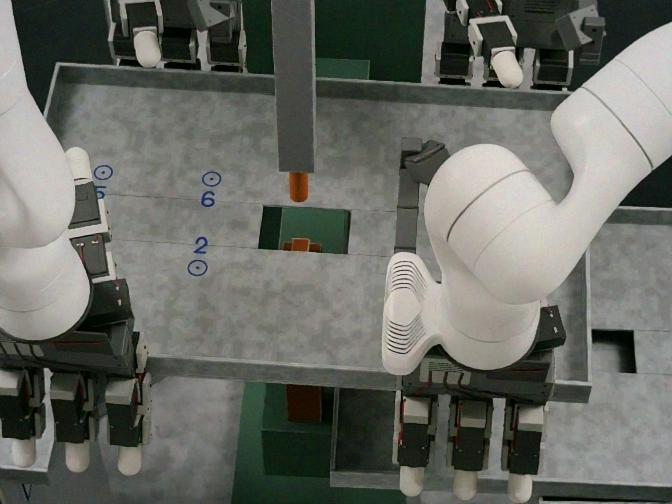

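>>> move(
  arm1={"target": [-0.0599, 0.1355, 0.909, 0.10449, 0.99442, -0.01258, -0.00132], "speed": 0.1},
  arm2={"target": [0.2401, 0.1293, 0.909, 0.10449, 0.99442, -0.01258, -0.00132], "speed": 0.1},
  arm3={"target": [0.2658, -0.0394, 0.909, 0.00132, 0.01258, 0.99442, 0.10449], "speed": 0.1},
  arm4={"target": [-0.0642, -0.0338, 0.909, 0.00132, 0.01258, 0.99442, 0.10449], "speed": 0.1},
  cameras=["cam_tips", "cam_front"],
)

>>> zoom_image(
  camera="cam_tips",
  region=[240, 180, 360, 300],
)

Scene clock: 969.57 s.
Joint torques (N m): arm1=[13.54 -39.91 -7.97 -14.53 11.24 6.52 -1.04] | arm2=[-2.19 -24.93 3 -7.35 -3.41 -5.99 -0.4] | arm3=[6.33 -35.56 -10.8 -15.04 11.1 4.84 -0.47] | arm4=[-5.21 -25.45 -10.25 -10.56 -0.64 5.98 -0.37]
Motor temperatures (°C): arm1=[35 40 32 34 40 46 44] | arm2=[31 35 32 33 41 41 39] | arm3=[36 42 29 31 39 47 40] | arm4=[35 38 34 32 36 48 41]
Flange force (N): arm1=[-13.7 -40.5 0.9] | arm2=[2.8 -20.7 -7.2] | arm3=[-3.9 -34.6 -4.5] | arm4=[5.1 -19.9 -7.4]
move: arm1 done; arm2 done; arm3 done; arm4 done
Joint velocities: within noise
arm1.joint_positions: joint1_rad=-1.336 joint2_rad=+1.714 joint3_rad=-1.256 joint4_rad=+1.778 joint5_rad=+1.939 joint6_rad=+1.441 joint7_rad=+3.942 hand_index_mcp=+0.999 hand_index_abd=+0.003 hand_index_pip=+0.937 hand_index_dip=+0.706 hand_middle_mcp=+1.001 hand_middle_abd=+0.018 hand_middle_pip=+0.936 hand_middle_dip=+0.705 hand_ring_mcp=+1.002 hand_ring_abd=+0.011 hand_ring_pip=+0.912 hand_ring_dip=+0.700 hand_thumb_cmc=-0.800 hand_thumb_axl=+0.677 hand_thumb_mcp=+0.212 hand_thumb_ipl=+0.168 hand_current_limit=+0.400 hand_speed=-0.600
arm1.joint_status: not commanded
arm1.hand_state: blocked,goal,goal,goal,blocked,goal,goal,goal,blocked,goal,blocked,goal,goal,goal,goal,goal
arm1.index_mcp_current_ma: -3
arm1.index_abd_current_ma: 6
arm1.index_pip_current_ma: 10
arm1.index_dip_current_ma: 2
arm1.middle_mcp_current_ma: 10
arm1.middle_abd_current_ma: -5
arm1.middle_pip_current_ma: 4
arm1.middle_dip_current_ma: 4
arm1.ring_mcp_current_ma: 16
arm1.ring_abd_current_ma: 9
arm1.ring_pip_current_ma: 7
arm1.ring_dip_current_ma: 15
arm1.thumb_cmc_current_ma: -4
arm1.thumb_axl_current_ma: -1
arm1.thumb_mcp_current_ma: 4
arm1.thumb_ipl_current_ma: 6
arm1.hand_goal_index_mcp: 0.914
arm1.hand_goal_index_abd: 0.000
arm1.hand_goal_index_pip: 0.950
arm1.hand_goal_index_dip: 0.696
arm1.hand_goal_middle_mcp: 0.914
arm1.hand_goal_middle_abd: 0.000
arm1.hand_goal_middle_pip: 0.950
arm1.hand_goal_middle_dip: 0.696
arm1.hand_goal_ring_mcp: 0.914
arm1.hand_goal_ring_abd: 0.000
arm1.hand_goal_ring_pip: 0.950
arm1.hand_goal_ring_dip: 0.696
arm1.hand_goal_thumb_cmc: -0.800
arm1.hand_goal_thumb_axl: 0.678
arm1.hand_goal_thumb_mcp: 0.226
arm1.hand_goal_thumb_ipl: 0.168
arm1.hand: x=-0.0599 y=+0.1355 z=+0.9090 quat_wxyz=(-0.104, -0.994, +0.013, +0.001)
arm1.hand_target: x=-0.0599 y=+0.1355 z=+0.9090 quat_wxyz=(-0.104, -0.994, +0.013, +0.001)
arm1.hand_status: done (0.000 m and 0.0 deg from the pose sent, 0.102 m and 0.0 deg at the start)
arm2.joint_positions: joint1_rad=+1.077 joint2_rad=+1.500 joint3_rad=+0.547 joint4_rad=+2.280 joint5_rad=+0.712 joint6_rad=-0.998 joint7_rad=-0.392 hand_index_mcp=+0.971 hand_index_abd=-0.005 hand_index_pip=+0.949 hand_index_dip=+0.694 hand_middle_mcp=+0.975 hand_middle_abd=-0.004 hand_middle_pip=+0.946 hand_middle_dip=+0.692 hand_ring_mcp=+0.980 hand_ring_abd=-0.006 hand_ring_pip=+0.942 hand_ring_dip=+0.692 hand_thumb_cmc=-0.803 hand_thumb_axl=+0.677 hand_thumb_mcp=+0.222 hand_thumb_ipl=+0.168 hand_current_limit=+0.400 hand_speed=-0.600
arm2.joint_status: not commanded
arm2.hand_state: blocked,goal,goal,goal,blocked,goal,goal,goal,blocked,goal,goal,goal,goal,goal,goal,goal
arm2.index_mcp_current_ma: 250
arm2.index_abd_current_ma: -22
arm2.index_pip_current_ma: 4
arm2.index_dip_current_ma: -7
arm2.middle_mcp_current_ma: 287
arm2.middle_abd_current_ma: -8
arm2.middle_pip_current_ma: -22
arm2.middle_dip_current_ma: -13
arm2.ring_mcp_current_ma: 302
arm2.ring_abd_current_ma: -13
arm2.ring_pip_current_ma: -25
arm2.ring_dip_current_ma: -11
arm2.thumb_cmc_current_ma: -10
arm2.thumb_axl_current_ma: 13
arm2.thumb_mcp_current_ma: -10
arm2.thumb_ipl_current_ma: -3
arm2.hand_goal_index_mcp: 0.914
arm2.hand_goal_index_abd: 0.000
arm2.hand_goal_index_pip: 0.950
arm2.hand_goal_index_dip: 0.696
arm2.hand_goal_middle_mcp: 0.914
arm2.hand_goal_middle_abd: 0.000
arm2.hand_goal_middle_pip: 0.950
arm2.hand_goal_middle_dip: 0.696
arm2.hand_goal_ring_mcp: 0.914
arm2.hand_goal_ring_abd: 0.000
arm2.hand_goal_ring_pip: 0.950
arm2.hand_goal_ring_dip: 0.696
arm2.hand_goal_thumb_cmc: -0.800
arm2.hand_goal_thumb_axl: 0.678
arm2.hand_goal_thumb_mcp: 0.226
arm2.hand_goal_thumb_ipl: 0.168
arm2.hand: x=+0.2401 y=+0.1293 z=+0.9090 quat_wxyz=(+0.105, +0.994, -0.013, -0.001)
arm2.hand_target: x=+0.2401 y=+0.1293 z=+0.9090 quat_wxyz=(+0.105, +0.994, -0.013, -0.001)
arm2.hand_status: done (0.000 m and 0.0 deg from the pose sent, 0.102 m and 0.0 deg at the start)
arm3.joint_positions: joint1_rad=-0.827 joint2_rad=+1.603 joint3_rad=-0.986 joint4_rad=+1.990 joint5_rad=+2.052 joint6_rad=+1.168 joint7_rad=+4.137 hand_index_mcp=+1.000 hand_index_abd=+0.003 hand_index_pip=+0.936 hand_index_dip=+0.692 hand_middle_mcp=+1.001 hand_middle_abd=-0.003 hand_middle_pip=+0.939 hand_middle_dip=+0.691 hand_ring_mcp=+1.001 hand_ring_abd=+0.004 hand_ring_pip=+0.937 hand_ring_dip=+0.693 hand_thumb_cmc=-0.803 hand_thumb_axl=+0.677 hand_thumb_mcp=+0.212 hand_thumb_ipl=+0.168 hand_current_limit=+0.400 hand_speed=-0.600
arm3.joint_status: not commanded
arm3.hand_state: blocked,goal,goal,goal,blocked,goal,goal,goal,blocked,goal,goal,goal,goal,goal,goal,goal
arm3.index_mcp_current_ma: 16
arm3.index_abd_current_ma: 1
arm3.index_pip_current_ma: 12
arm3.index_dip_current_ma: -8
arm3.middle_mcp_current_ma: 20
arm3.middle_abd_current_ma: 3
arm3.middle_pip_current_ma: 6
arm3.middle_dip_current_ma: -8
arm3.ring_mcp_current_ma: 11
arm3.ring_abd_current_ma: -1
arm3.ring_pip_current_ma: 3
arm3.ring_dip_current_ma: -4
arm3.thumb_cmc_current_ma: -6
arm3.thumb_axl_current_ma: -3
arm3.thumb_mcp_current_ma: 2
arm3.thumb_ipl_current_ma: -5
arm3.hand_goal_index_mcp: 0.914
arm3.hand_goal_index_abd: 0.000
arm3.hand_goal_index_pip: 0.950
arm3.hand_goal_index_dip: 0.696
arm3.hand_goal_middle_mcp: 0.914
arm3.hand_goal_middle_abd: 0.000
arm3.hand_goal_middle_pip: 0.950
arm3.hand_goal_middle_dip: 0.696
arm3.hand_goal_ring_mcp: 0.914
arm3.hand_goal_ring_abd: 0.000
arm3.hand_goal_ring_pip: 0.950
arm3.hand_goal_ring_dip: 0.696
arm3.hand_goal_thumb_cmc: -0.800
arm3.hand_goal_thumb_axl: 0.678
arm3.hand_goal_thumb_mcp: 0.226
arm3.hand_goal_thumb_ipl: 0.168
arm3.hand: x=+0.2658 y=-0.0394 z=+0.9090 quat_wxyz=(-0.001, -0.013, -0.994, -0.104)
arm3.hand_target: x=+0.2658 y=-0.0394 z=+0.9090 quat_wxyz=(-0.001, -0.013, -0.994, -0.104)
arm3.hand_status: done (0.000 m and 0.0 deg from the pose sent, 0.102 m and 0.0 deg at the start)
arm4.joint_positions: joint1_rad=+1.939 joint2_rad=+1.318 joint3_rad=-0.316 joint4_rad=+1.600 joint5_rad=-2.235 joint6_rad=-0.171 joint7_rad=+3.191 hand_index_mcp=+0.986 hand_index_abd=-0.006 hand_index_pip=+0.941 hand_index_dip=+0.694 hand_middle_mcp=+0.993 hand_middle_abd=+0.007 hand_middle_pip=+0.939 hand_middle_dip=+0.700 hand_ring_mcp=+1.000 hand_ring_abd=+0.017 hand_ring_pip=+0.941 hand_ring_dip=+0.689 hand_thumb_cmc=-0.805 hand_thumb_axl=+0.677 hand_thumb_mcp=+0.219 hand_thumb_ipl=+0.168 hand_current_limit=+0.400 hand_speed=-0.600
arm4.joint_status: not commanded
arm4.hand_state: blocked,goal,goal,goal,blocked,goal,goal,goal,blocked,goal,goal,goal,goal,goal,goal,goal
arm4.index_mcp_current_ma: 71
arm4.index_abd_current_ma: 10
arm4.index_pip_current_ma: 12
arm4.index_dip_current_ma: 14
arm4.middle_mcp_current_ma: 82
arm4.middle_abd_current_ma: 1
arm4.middle_pip_current_ma: -6
arm4.middle_dip_current_ma: -14
arm4.ring_mcp_current_ma: 89
arm4.ring_abd_current_ma: 15
arm4.ring_pip_current_ma: -15
arm4.ring_dip_current_ma: 5
arm4.thumb_cmc_current_ma: 10
arm4.thumb_axl_current_ma: -9
arm4.thumb_mcp_current_ma: -8
arm4.thumb_ipl_current_ma: -18
arm4.hand_goal_index_mcp: 0.914
arm4.hand_goal_index_abd: 0.000
arm4.hand_goal_index_pip: 0.950
arm4.hand_goal_index_dip: 0.696
arm4.hand_goal_middle_mcp: 0.914
arm4.hand_goal_middle_abd: 0.000
arm4.hand_goal_middle_pip: 0.950
arm4.hand_goal_middle_dip: 0.696
arm4.hand_goal_ring_mcp: 0.914
arm4.hand_goal_ring_abd: 0.000
arm4.hand_goal_ring_pip: 0.950
arm4.hand_goal_ring_dip: 0.696
arm4.hand_goal_thumb_cmc: -0.800
arm4.hand_goal_thumb_axl: 0.678
arm4.hand_goal_thumb_mcp: 0.226
arm4.hand_goal_thumb_ipl: 0.168
arm4.hand: x=-0.0642 y=-0.0338 z=+0.9090 quat_wxyz=(+0.001, +0.013, +0.994, +0.104)
arm4.hand_target: x=-0.0642 y=-0.0338 z=+0.9090 quat_wxyz=(+0.001, +0.013, +0.994, +0.104)
arm4.hand_status: done (0.000 m and 0.0 deg from the pose sent, 0.102 m and 0.0 deg at the start)
pictures: cam_front, cam_tips

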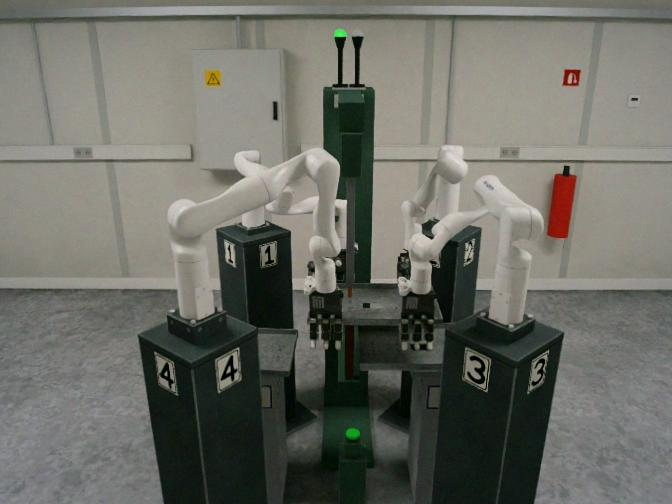

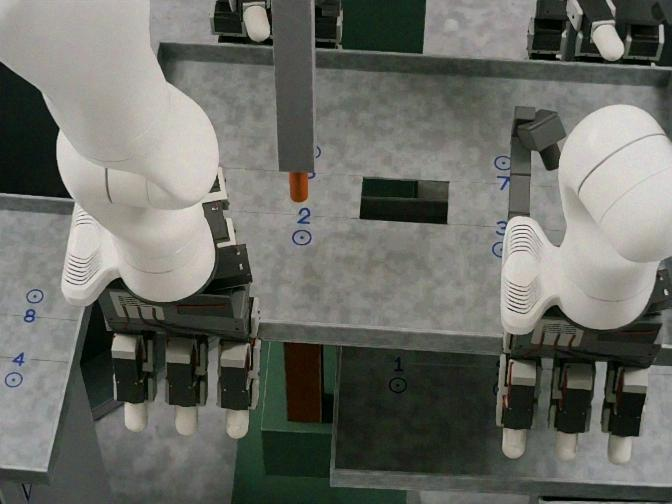

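Scaled by 4.200.

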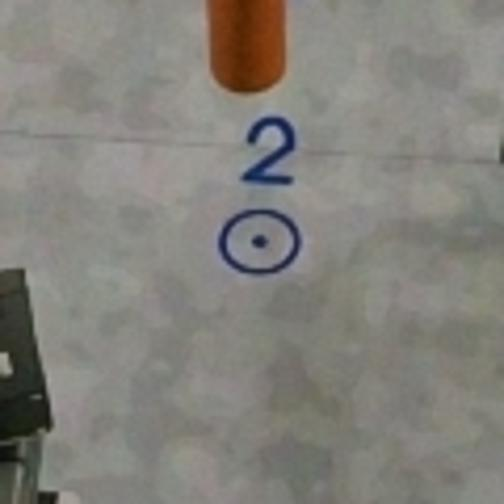

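>>> move(
  arm1={"target": [-0.0609, 0.1360, 0.8988, 0.10449, 0.99442, -0.01258, -0.00132], "speed": 0.03},
  arm2={"target": [0.2391, 0.1298, 0.8988, 0.10449, 0.99442, -0.01258, -0.00132], "speed": 0.03},
  arm3={"target": [0.2648, -0.0389, 0.8988, 0.00132, 0.01258, 0.99442, 0.10449], "speed": 0.03},
  arm4={"target": [-0.0652, -0.0333, 0.8988, 0.00132, 0.01258, 0.99442, 0.10449], "speed": 0.03},
  cameras=["cam_tips"],
)

>>> zoom_image(
  camera="cam_tips",
  region=[240, 180, 360, 300],
)

Scene clock: 972.40 s.
Joint torques (N m): arm1=[13.4 -39.64 -7.86 -14.66 11.15 6.31 -1.08] | arm2=[-2.35 -24.62 2.68 -6.69 -3.02 -5.87 -0.39] | arm3=[6.23 -35.55 -10.66 -15.26 11.09 4.72 -0.49] | arm4=[-5.08 -24.94 -9.77 -10.1 -0.65 5.74 -0.33]
Motor temperatures (°C): arm1=[35 41 32 34 40 46 44] | arm2=[31 35 32 33 41 42 39] | arm3=[36 42 29 31 39 47 40] | arm4=[35 38 34 32 36 48 41]
Flange force (N): arm1=[-14.2 -40.1 -0.7] | arm2=[1.9 -19.7 -6.9] | arm3=[-4.5 -34.6 -6.2] | arm4=[4.6 -18.9 -8.3]
move: arm1 done; arm2 done; arm3 done; arm4 done
Joint velocities: within noise
arm1.joint_positions: joint1_rad=-1.337 joint2_rad=+1.732 joint3_rad=-1.243 joint4_rad=+1.769 joint5_rad=+1.957 joint6_rad=+1.430 joint7_rad=+3.941 hand_index_mcp=+0.999 hand_index_abd=+0.003 hand_index_pip=+0.937 hand_index_dip=+0.706 hand_middle_mcp=+1.001 hand_middle_abd=+0.018 hand_middle_pip=+0.938 hand_middle_dip=+0.705 hand_ring_mcp=+1.001 hand_ring_abd=+0.011 hand_ring_pip=+0.912 hand_ring_dip=+0.700 hand_thumb_cmc=-0.800 hand_thumb_axl=+0.677 hand_thumb_mcp=+0.212 hand_thumb_ipl=+0.168 hand_current_limit=+0.400 hand_speed=-0.600
arm1.joint_status: not commanded
arm1.hand_state: blocked,goal,goal,goal,blocked,goal,goal,goal,blocked,goal,blocked,goal,goal,goal,goal,goal
arm1.index_mcp_current_ma: 3
arm1.index_abd_current_ma: 15
arm1.index_pip_current_ma: 14
arm1.index_dip_current_ma: 2
arm1.middle_mcp_current_ma: 15
arm1.middle_abd_current_ma: -1
arm1.middle_pip_current_ma: 0
arm1.middle_dip_current_ma: 7
arm1.ring_mcp_current_ma: 16
arm1.ring_abd_current_ma: 11
arm1.ring_pip_current_ma: 4
arm1.ring_dip_current_ma: 6
arm1.thumb_cmc_current_ma: 1
arm1.thumb_axl_current_ma: -6
arm1.thumb_mcp_current_ma: -6
arm1.thumb_ipl_current_ma: -3
arm1.hand_goal_index_mcp: 0.914
arm1.hand_goal_index_abd: 0.000
arm1.hand_goal_index_pip: 0.950
arm1.hand_goal_index_dip: 0.696
arm1.hand_goal_middle_mcp: 0.914
arm1.hand_goal_middle_abd: 0.000
arm1.hand_goal_middle_pip: 0.950
arm1.hand_goal_middle_dip: 0.696
arm1.hand_goal_ring_mcp: 0.914
arm1.hand_goal_ring_abd: 0.000
arm1.hand_goal_ring_pip: 0.950
arm1.hand_goal_ring_dip: 0.696
arm1.hand_goal_thumb_cmc: -0.800
arm1.hand_goal_thumb_axl: 0.678
arm1.hand_goal_thumb_mcp: 0.226
arm1.hand_goal_thumb_ipl: 0.168
arm1.hand: x=-0.0609 y=+0.1360 z=+0.8988 quat_wxyz=(-0.104, -0.994, +0.013, +0.001)
arm1.hand_target: x=-0.0609 y=+0.1360 z=+0.8988 quat_wxyz=(-0.104, -0.994, +0.013, +0.001)
arm1.hand_status: done (0.000 m and 0.0 deg from the pose sent, 0.010 m and 0.0 deg at the start)
arm2.joint_positions: joint1_rad=+1.079 joint2_rad=+1.527 joint3_rad=+0.539 joint4_rad=+2.260 joint5_rad=+0.696 joint6_rad=-1.002 joint7_rad=-0.390 hand_index_mcp=+0.971 hand_index_abd=-0.005 hand_index_pip=+0.948 hand_index_dip=+0.694 hand_middle_mcp=+0.975 hand_middle_abd=-0.004 hand_middle_pip=+0.946 hand_middle_dip=+0.692 hand_ring_mcp=+0.980 hand_ring_abd=-0.006 hand_ring_pip=+0.940 hand_ring_dip=+0.692 hand_thumb_cmc=-0.803 hand_thumb_axl=+0.677 hand_thumb_mcp=+0.222 hand_thumb_ipl=+0.168 hand_current_limit=+0.400 hand_speed=-0.600
arm2.joint_status: not commanded
arm2.hand_state: blocked,goal,goal,goal,blocked,goal,goal,goal,blocked,goal,goal,goal,goal,goal,goal,goal
arm2.index_mcp_current_ma: 245
arm2.index_abd_current_ma: -15
arm2.index_pip_current_ma: 0
arm2.index_dip_current_ma: -7
arm2.middle_mcp_current_ma: 286
arm2.middle_abd_current_ma: -17
arm2.middle_pip_current_ma: -20
arm2.middle_dip_current_ma: -18
arm2.ring_mcp_current_ma: 299
arm2.ring_abd_current_ma: -13
arm2.ring_pip_current_ma: -31
arm2.ring_dip_current_ma: -11
arm2.thumb_cmc_current_ma: -6
arm2.thumb_axl_current_ma: 11
arm2.thumb_mcp_current_ma: -11
arm2.thumb_ipl_current_ma: -8
arm2.hand_goal_index_mcp: 0.914
arm2.hand_goal_index_abd: 0.000
arm2.hand_goal_index_pip: 0.950
arm2.hand_goal_index_dip: 0.696
arm2.hand_goal_middle_mcp: 0.914
arm2.hand_goal_middle_abd: 0.000
arm2.hand_goal_middle_pip: 0.950
arm2.hand_goal_middle_dip: 0.696
arm2.hand_goal_ring_mcp: 0.914
arm2.hand_goal_ring_abd: 0.000
arm2.hand_goal_ring_pip: 0.950
arm2.hand_goal_ring_dip: 0.696
arm2.hand_goal_thumb_cmc: -0.800
arm2.hand_goal_thumb_axl: 0.678
arm2.hand_goal_thumb_mcp: 0.226
arm2.hand_goal_thumb_ipl: 0.168
arm2.hand: x=+0.2391 y=+0.1298 z=+0.8988 quat_wxyz=(+0.104, +0.994, -0.013, -0.001)
arm2.hand_target: x=+0.2391 y=+0.1298 z=+0.8988 quat_wxyz=(+0.104, +0.994, -0.013, -0.001)
arm2.hand_status: done (0.000 m and 0.0 deg from the pose sent, 0.010 m and 0.0 deg at the start)
arm3.joint_positions: joint1_rad=-0.831 joint2_rad=+1.623 joint3_rad=-0.974 joint4_rad=+1.971 joint5_rad=+2.070 joint6_rad=+1.162 joint7_rad=+4.138 hand_index_mcp=+1.000 hand_index_abd=+0.003 hand_index_pip=+0.936 hand_index_dip=+0.692 hand_middle_mcp=+1.001 hand_middle_abd=-0.004 hand_middle_pip=+0.939 hand_middle_dip=+0.691 hand_ring_mcp=+1.001 hand_ring_abd=+0.004 hand_ring_pip=+0.936 hand_ring_dip=+0.693 hand_thumb_cmc=-0.803 hand_thumb_axl=+0.677 hand_thumb_mcp=+0.212 hand_thumb_ipl=+0.168 hand_current_limit=+0.400 hand_speed=-0.600
arm3.joint_status: not commanded
arm3.hand_state: blocked,goal,goal,goal,blocked,goal,goal,goal,blocked,goal,goal,goal,goal,goal,goal,goal
arm3.index_mcp_current_ma: 14
arm3.index_abd_current_ma: 11
arm3.index_pip_current_ma: 6
arm3.index_dip_current_ma: -11
arm3.middle_mcp_current_ma: 15
arm3.middle_abd_current_ma: -1
arm3.middle_pip_current_ma: 8
arm3.middle_dip_current_ma: -6
arm3.ring_mcp_current_ma: 7
arm3.ring_abd_current_ma: 2
arm3.ring_pip_current_ma: 0
arm3.ring_dip_current_ma: -8
arm3.thumb_cmc_current_ma: 3
arm3.thumb_axl_current_ma: -5
arm3.thumb_mcp_current_ma: -6
arm3.thumb_ipl_current_ma: -8
arm3.hand_goal_index_mcp: 0.914
arm3.hand_goal_index_abd: 0.000
arm3.hand_goal_index_pip: 0.950
arm3.hand_goal_index_dip: 0.696
arm3.hand_goal_middle_mcp: 0.914
arm3.hand_goal_middle_abd: 0.000
arm3.hand_goal_middle_pip: 0.950
arm3.hand_goal_middle_dip: 0.696
arm3.hand_goal_ring_mcp: 0.914
arm3.hand_goal_ring_abd: 0.000
arm3.hand_goal_ring_pip: 0.950
arm3.hand_goal_ring_dip: 0.696
arm3.hand_goal_thumb_cmc: -0.800
arm3.hand_goal_thumb_axl: 0.678
arm3.hand_goal_thumb_mcp: 0.226
arm3.hand_goal_thumb_ipl: 0.168
arm3.hand: x=+0.2648 y=-0.0389 z=+0.8988 quat_wxyz=(-0.001, -0.013, -0.994, -0.104)
arm3.hand_target: x=+0.2648 y=-0.0389 z=+0.8988 quat_wxyz=(-0.001, -0.013, -0.994, -0.104)
arm3.hand_status: done (0.000 m and 0.0 deg from the pose sent, 0.010 m and 0.0 deg at the start)
arm4.joint_positions: joint1_rad=+1.928 joint2_rad=+1.339 joint3_rad=-0.302 joint4_rad=+1.587 joint5_rad=-2.232 joint6_rad=-0.156 joint7_rad=+3.185 hand_index_mcp=+0.986 hand_index_abd=-0.006 hand_index_pip=+0.941 hand_index_dip=+0.694 hand_middle_mcp=+0.993 hand_middle_abd=+0.006 hand_middle_pip=+0.939 hand_middle_dip=+0.700 hand_ring_mcp=+1.000 hand_ring_abd=+0.016 hand_ring_pip=+0.940 hand_ring_dip=+0.689 hand_thumb_cmc=-0.805 hand_thumb_axl=+0.677 hand_thumb_mcp=+0.219 hand_thumb_ipl=+0.168 hand_current_limit=+0.400 hand_speed=-0.600
arm4.joint_status: not commanded
arm4.hand_state: blocked,goal,goal,goal,blocked,goal,goal,goal,blocked,goal,goal,goal,goal,goal,goal,goal
arm4.index_mcp_current_ma: 77
arm4.index_abd_current_ma: 3
arm4.index_pip_current_ma: 0
arm4.index_dip_current_ma: 8
arm4.middle_mcp_current_ma: 83
arm4.middle_abd_current_ma: -3
arm4.middle_pip_current_ma: -16
arm4.middle_dip_current_ma: 4
arm4.ring_mcp_current_ma: 83
arm4.ring_abd_current_ma: 21
arm4.ring_pip_current_ma: -25
arm4.ring_dip_current_ma: 1
arm4.thumb_cmc_current_ma: 10
arm4.thumb_axl_current_ma: 5
arm4.thumb_mcp_current_ma: -3
arm4.thumb_ipl_current_ma: 3
arm4.hand_goal_index_mcp: 0.914
arm4.hand_goal_index_abd: 0.000
arm4.hand_goal_index_pip: 0.950
arm4.hand_goal_index_dip: 0.696
arm4.hand_goal_middle_mcp: 0.914
arm4.hand_goal_middle_abd: 0.000
arm4.hand_goal_middle_pip: 0.950
arm4.hand_goal_middle_dip: 0.696
arm4.hand_goal_ring_mcp: 0.914
arm4.hand_goal_ring_abd: 0.000
arm4.hand_goal_ring_pip: 0.950
arm4.hand_goal_ring_dip: 0.696
arm4.hand_goal_thumb_cmc: -0.800
arm4.hand_goal_thumb_axl: 0.678
arm4.hand_goal_thumb_mcp: 0.226
arm4.hand_goal_thumb_ipl: 0.168
arm4.hand: x=-0.0652 y=-0.0333 z=+0.8988 quat_wxyz=(+0.001, +0.013, +0.994, +0.104)
arm4.hand_target: x=-0.0652 y=-0.0333 z=+0.8988 quat_wxyz=(+0.001, +0.013, +0.994, +0.104)
arm4.hand_status: done (0.000 m and 0.0 deg from the pose sent, 0.010 m and 0.0 deg at the start)

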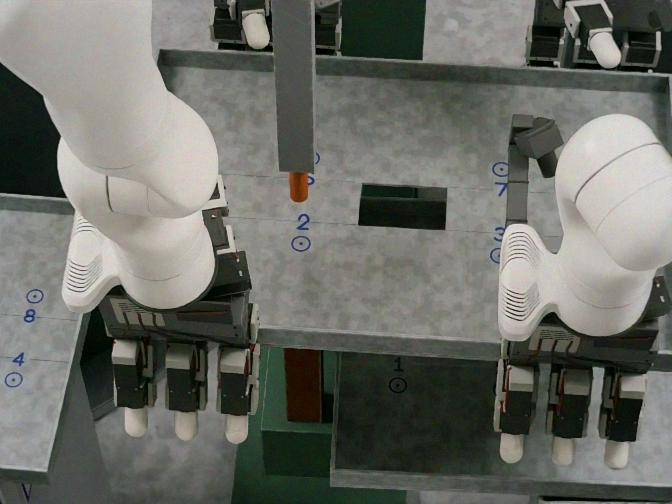

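Scaled by 4.200.

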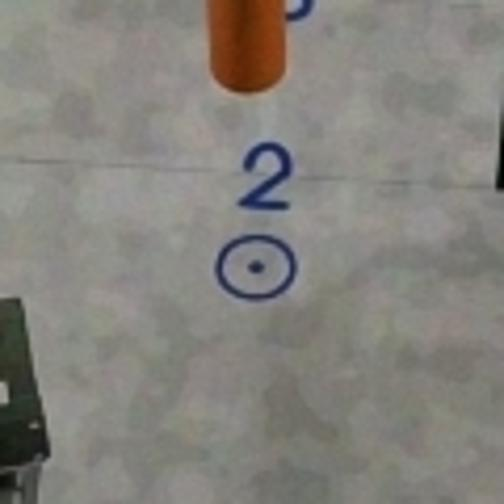

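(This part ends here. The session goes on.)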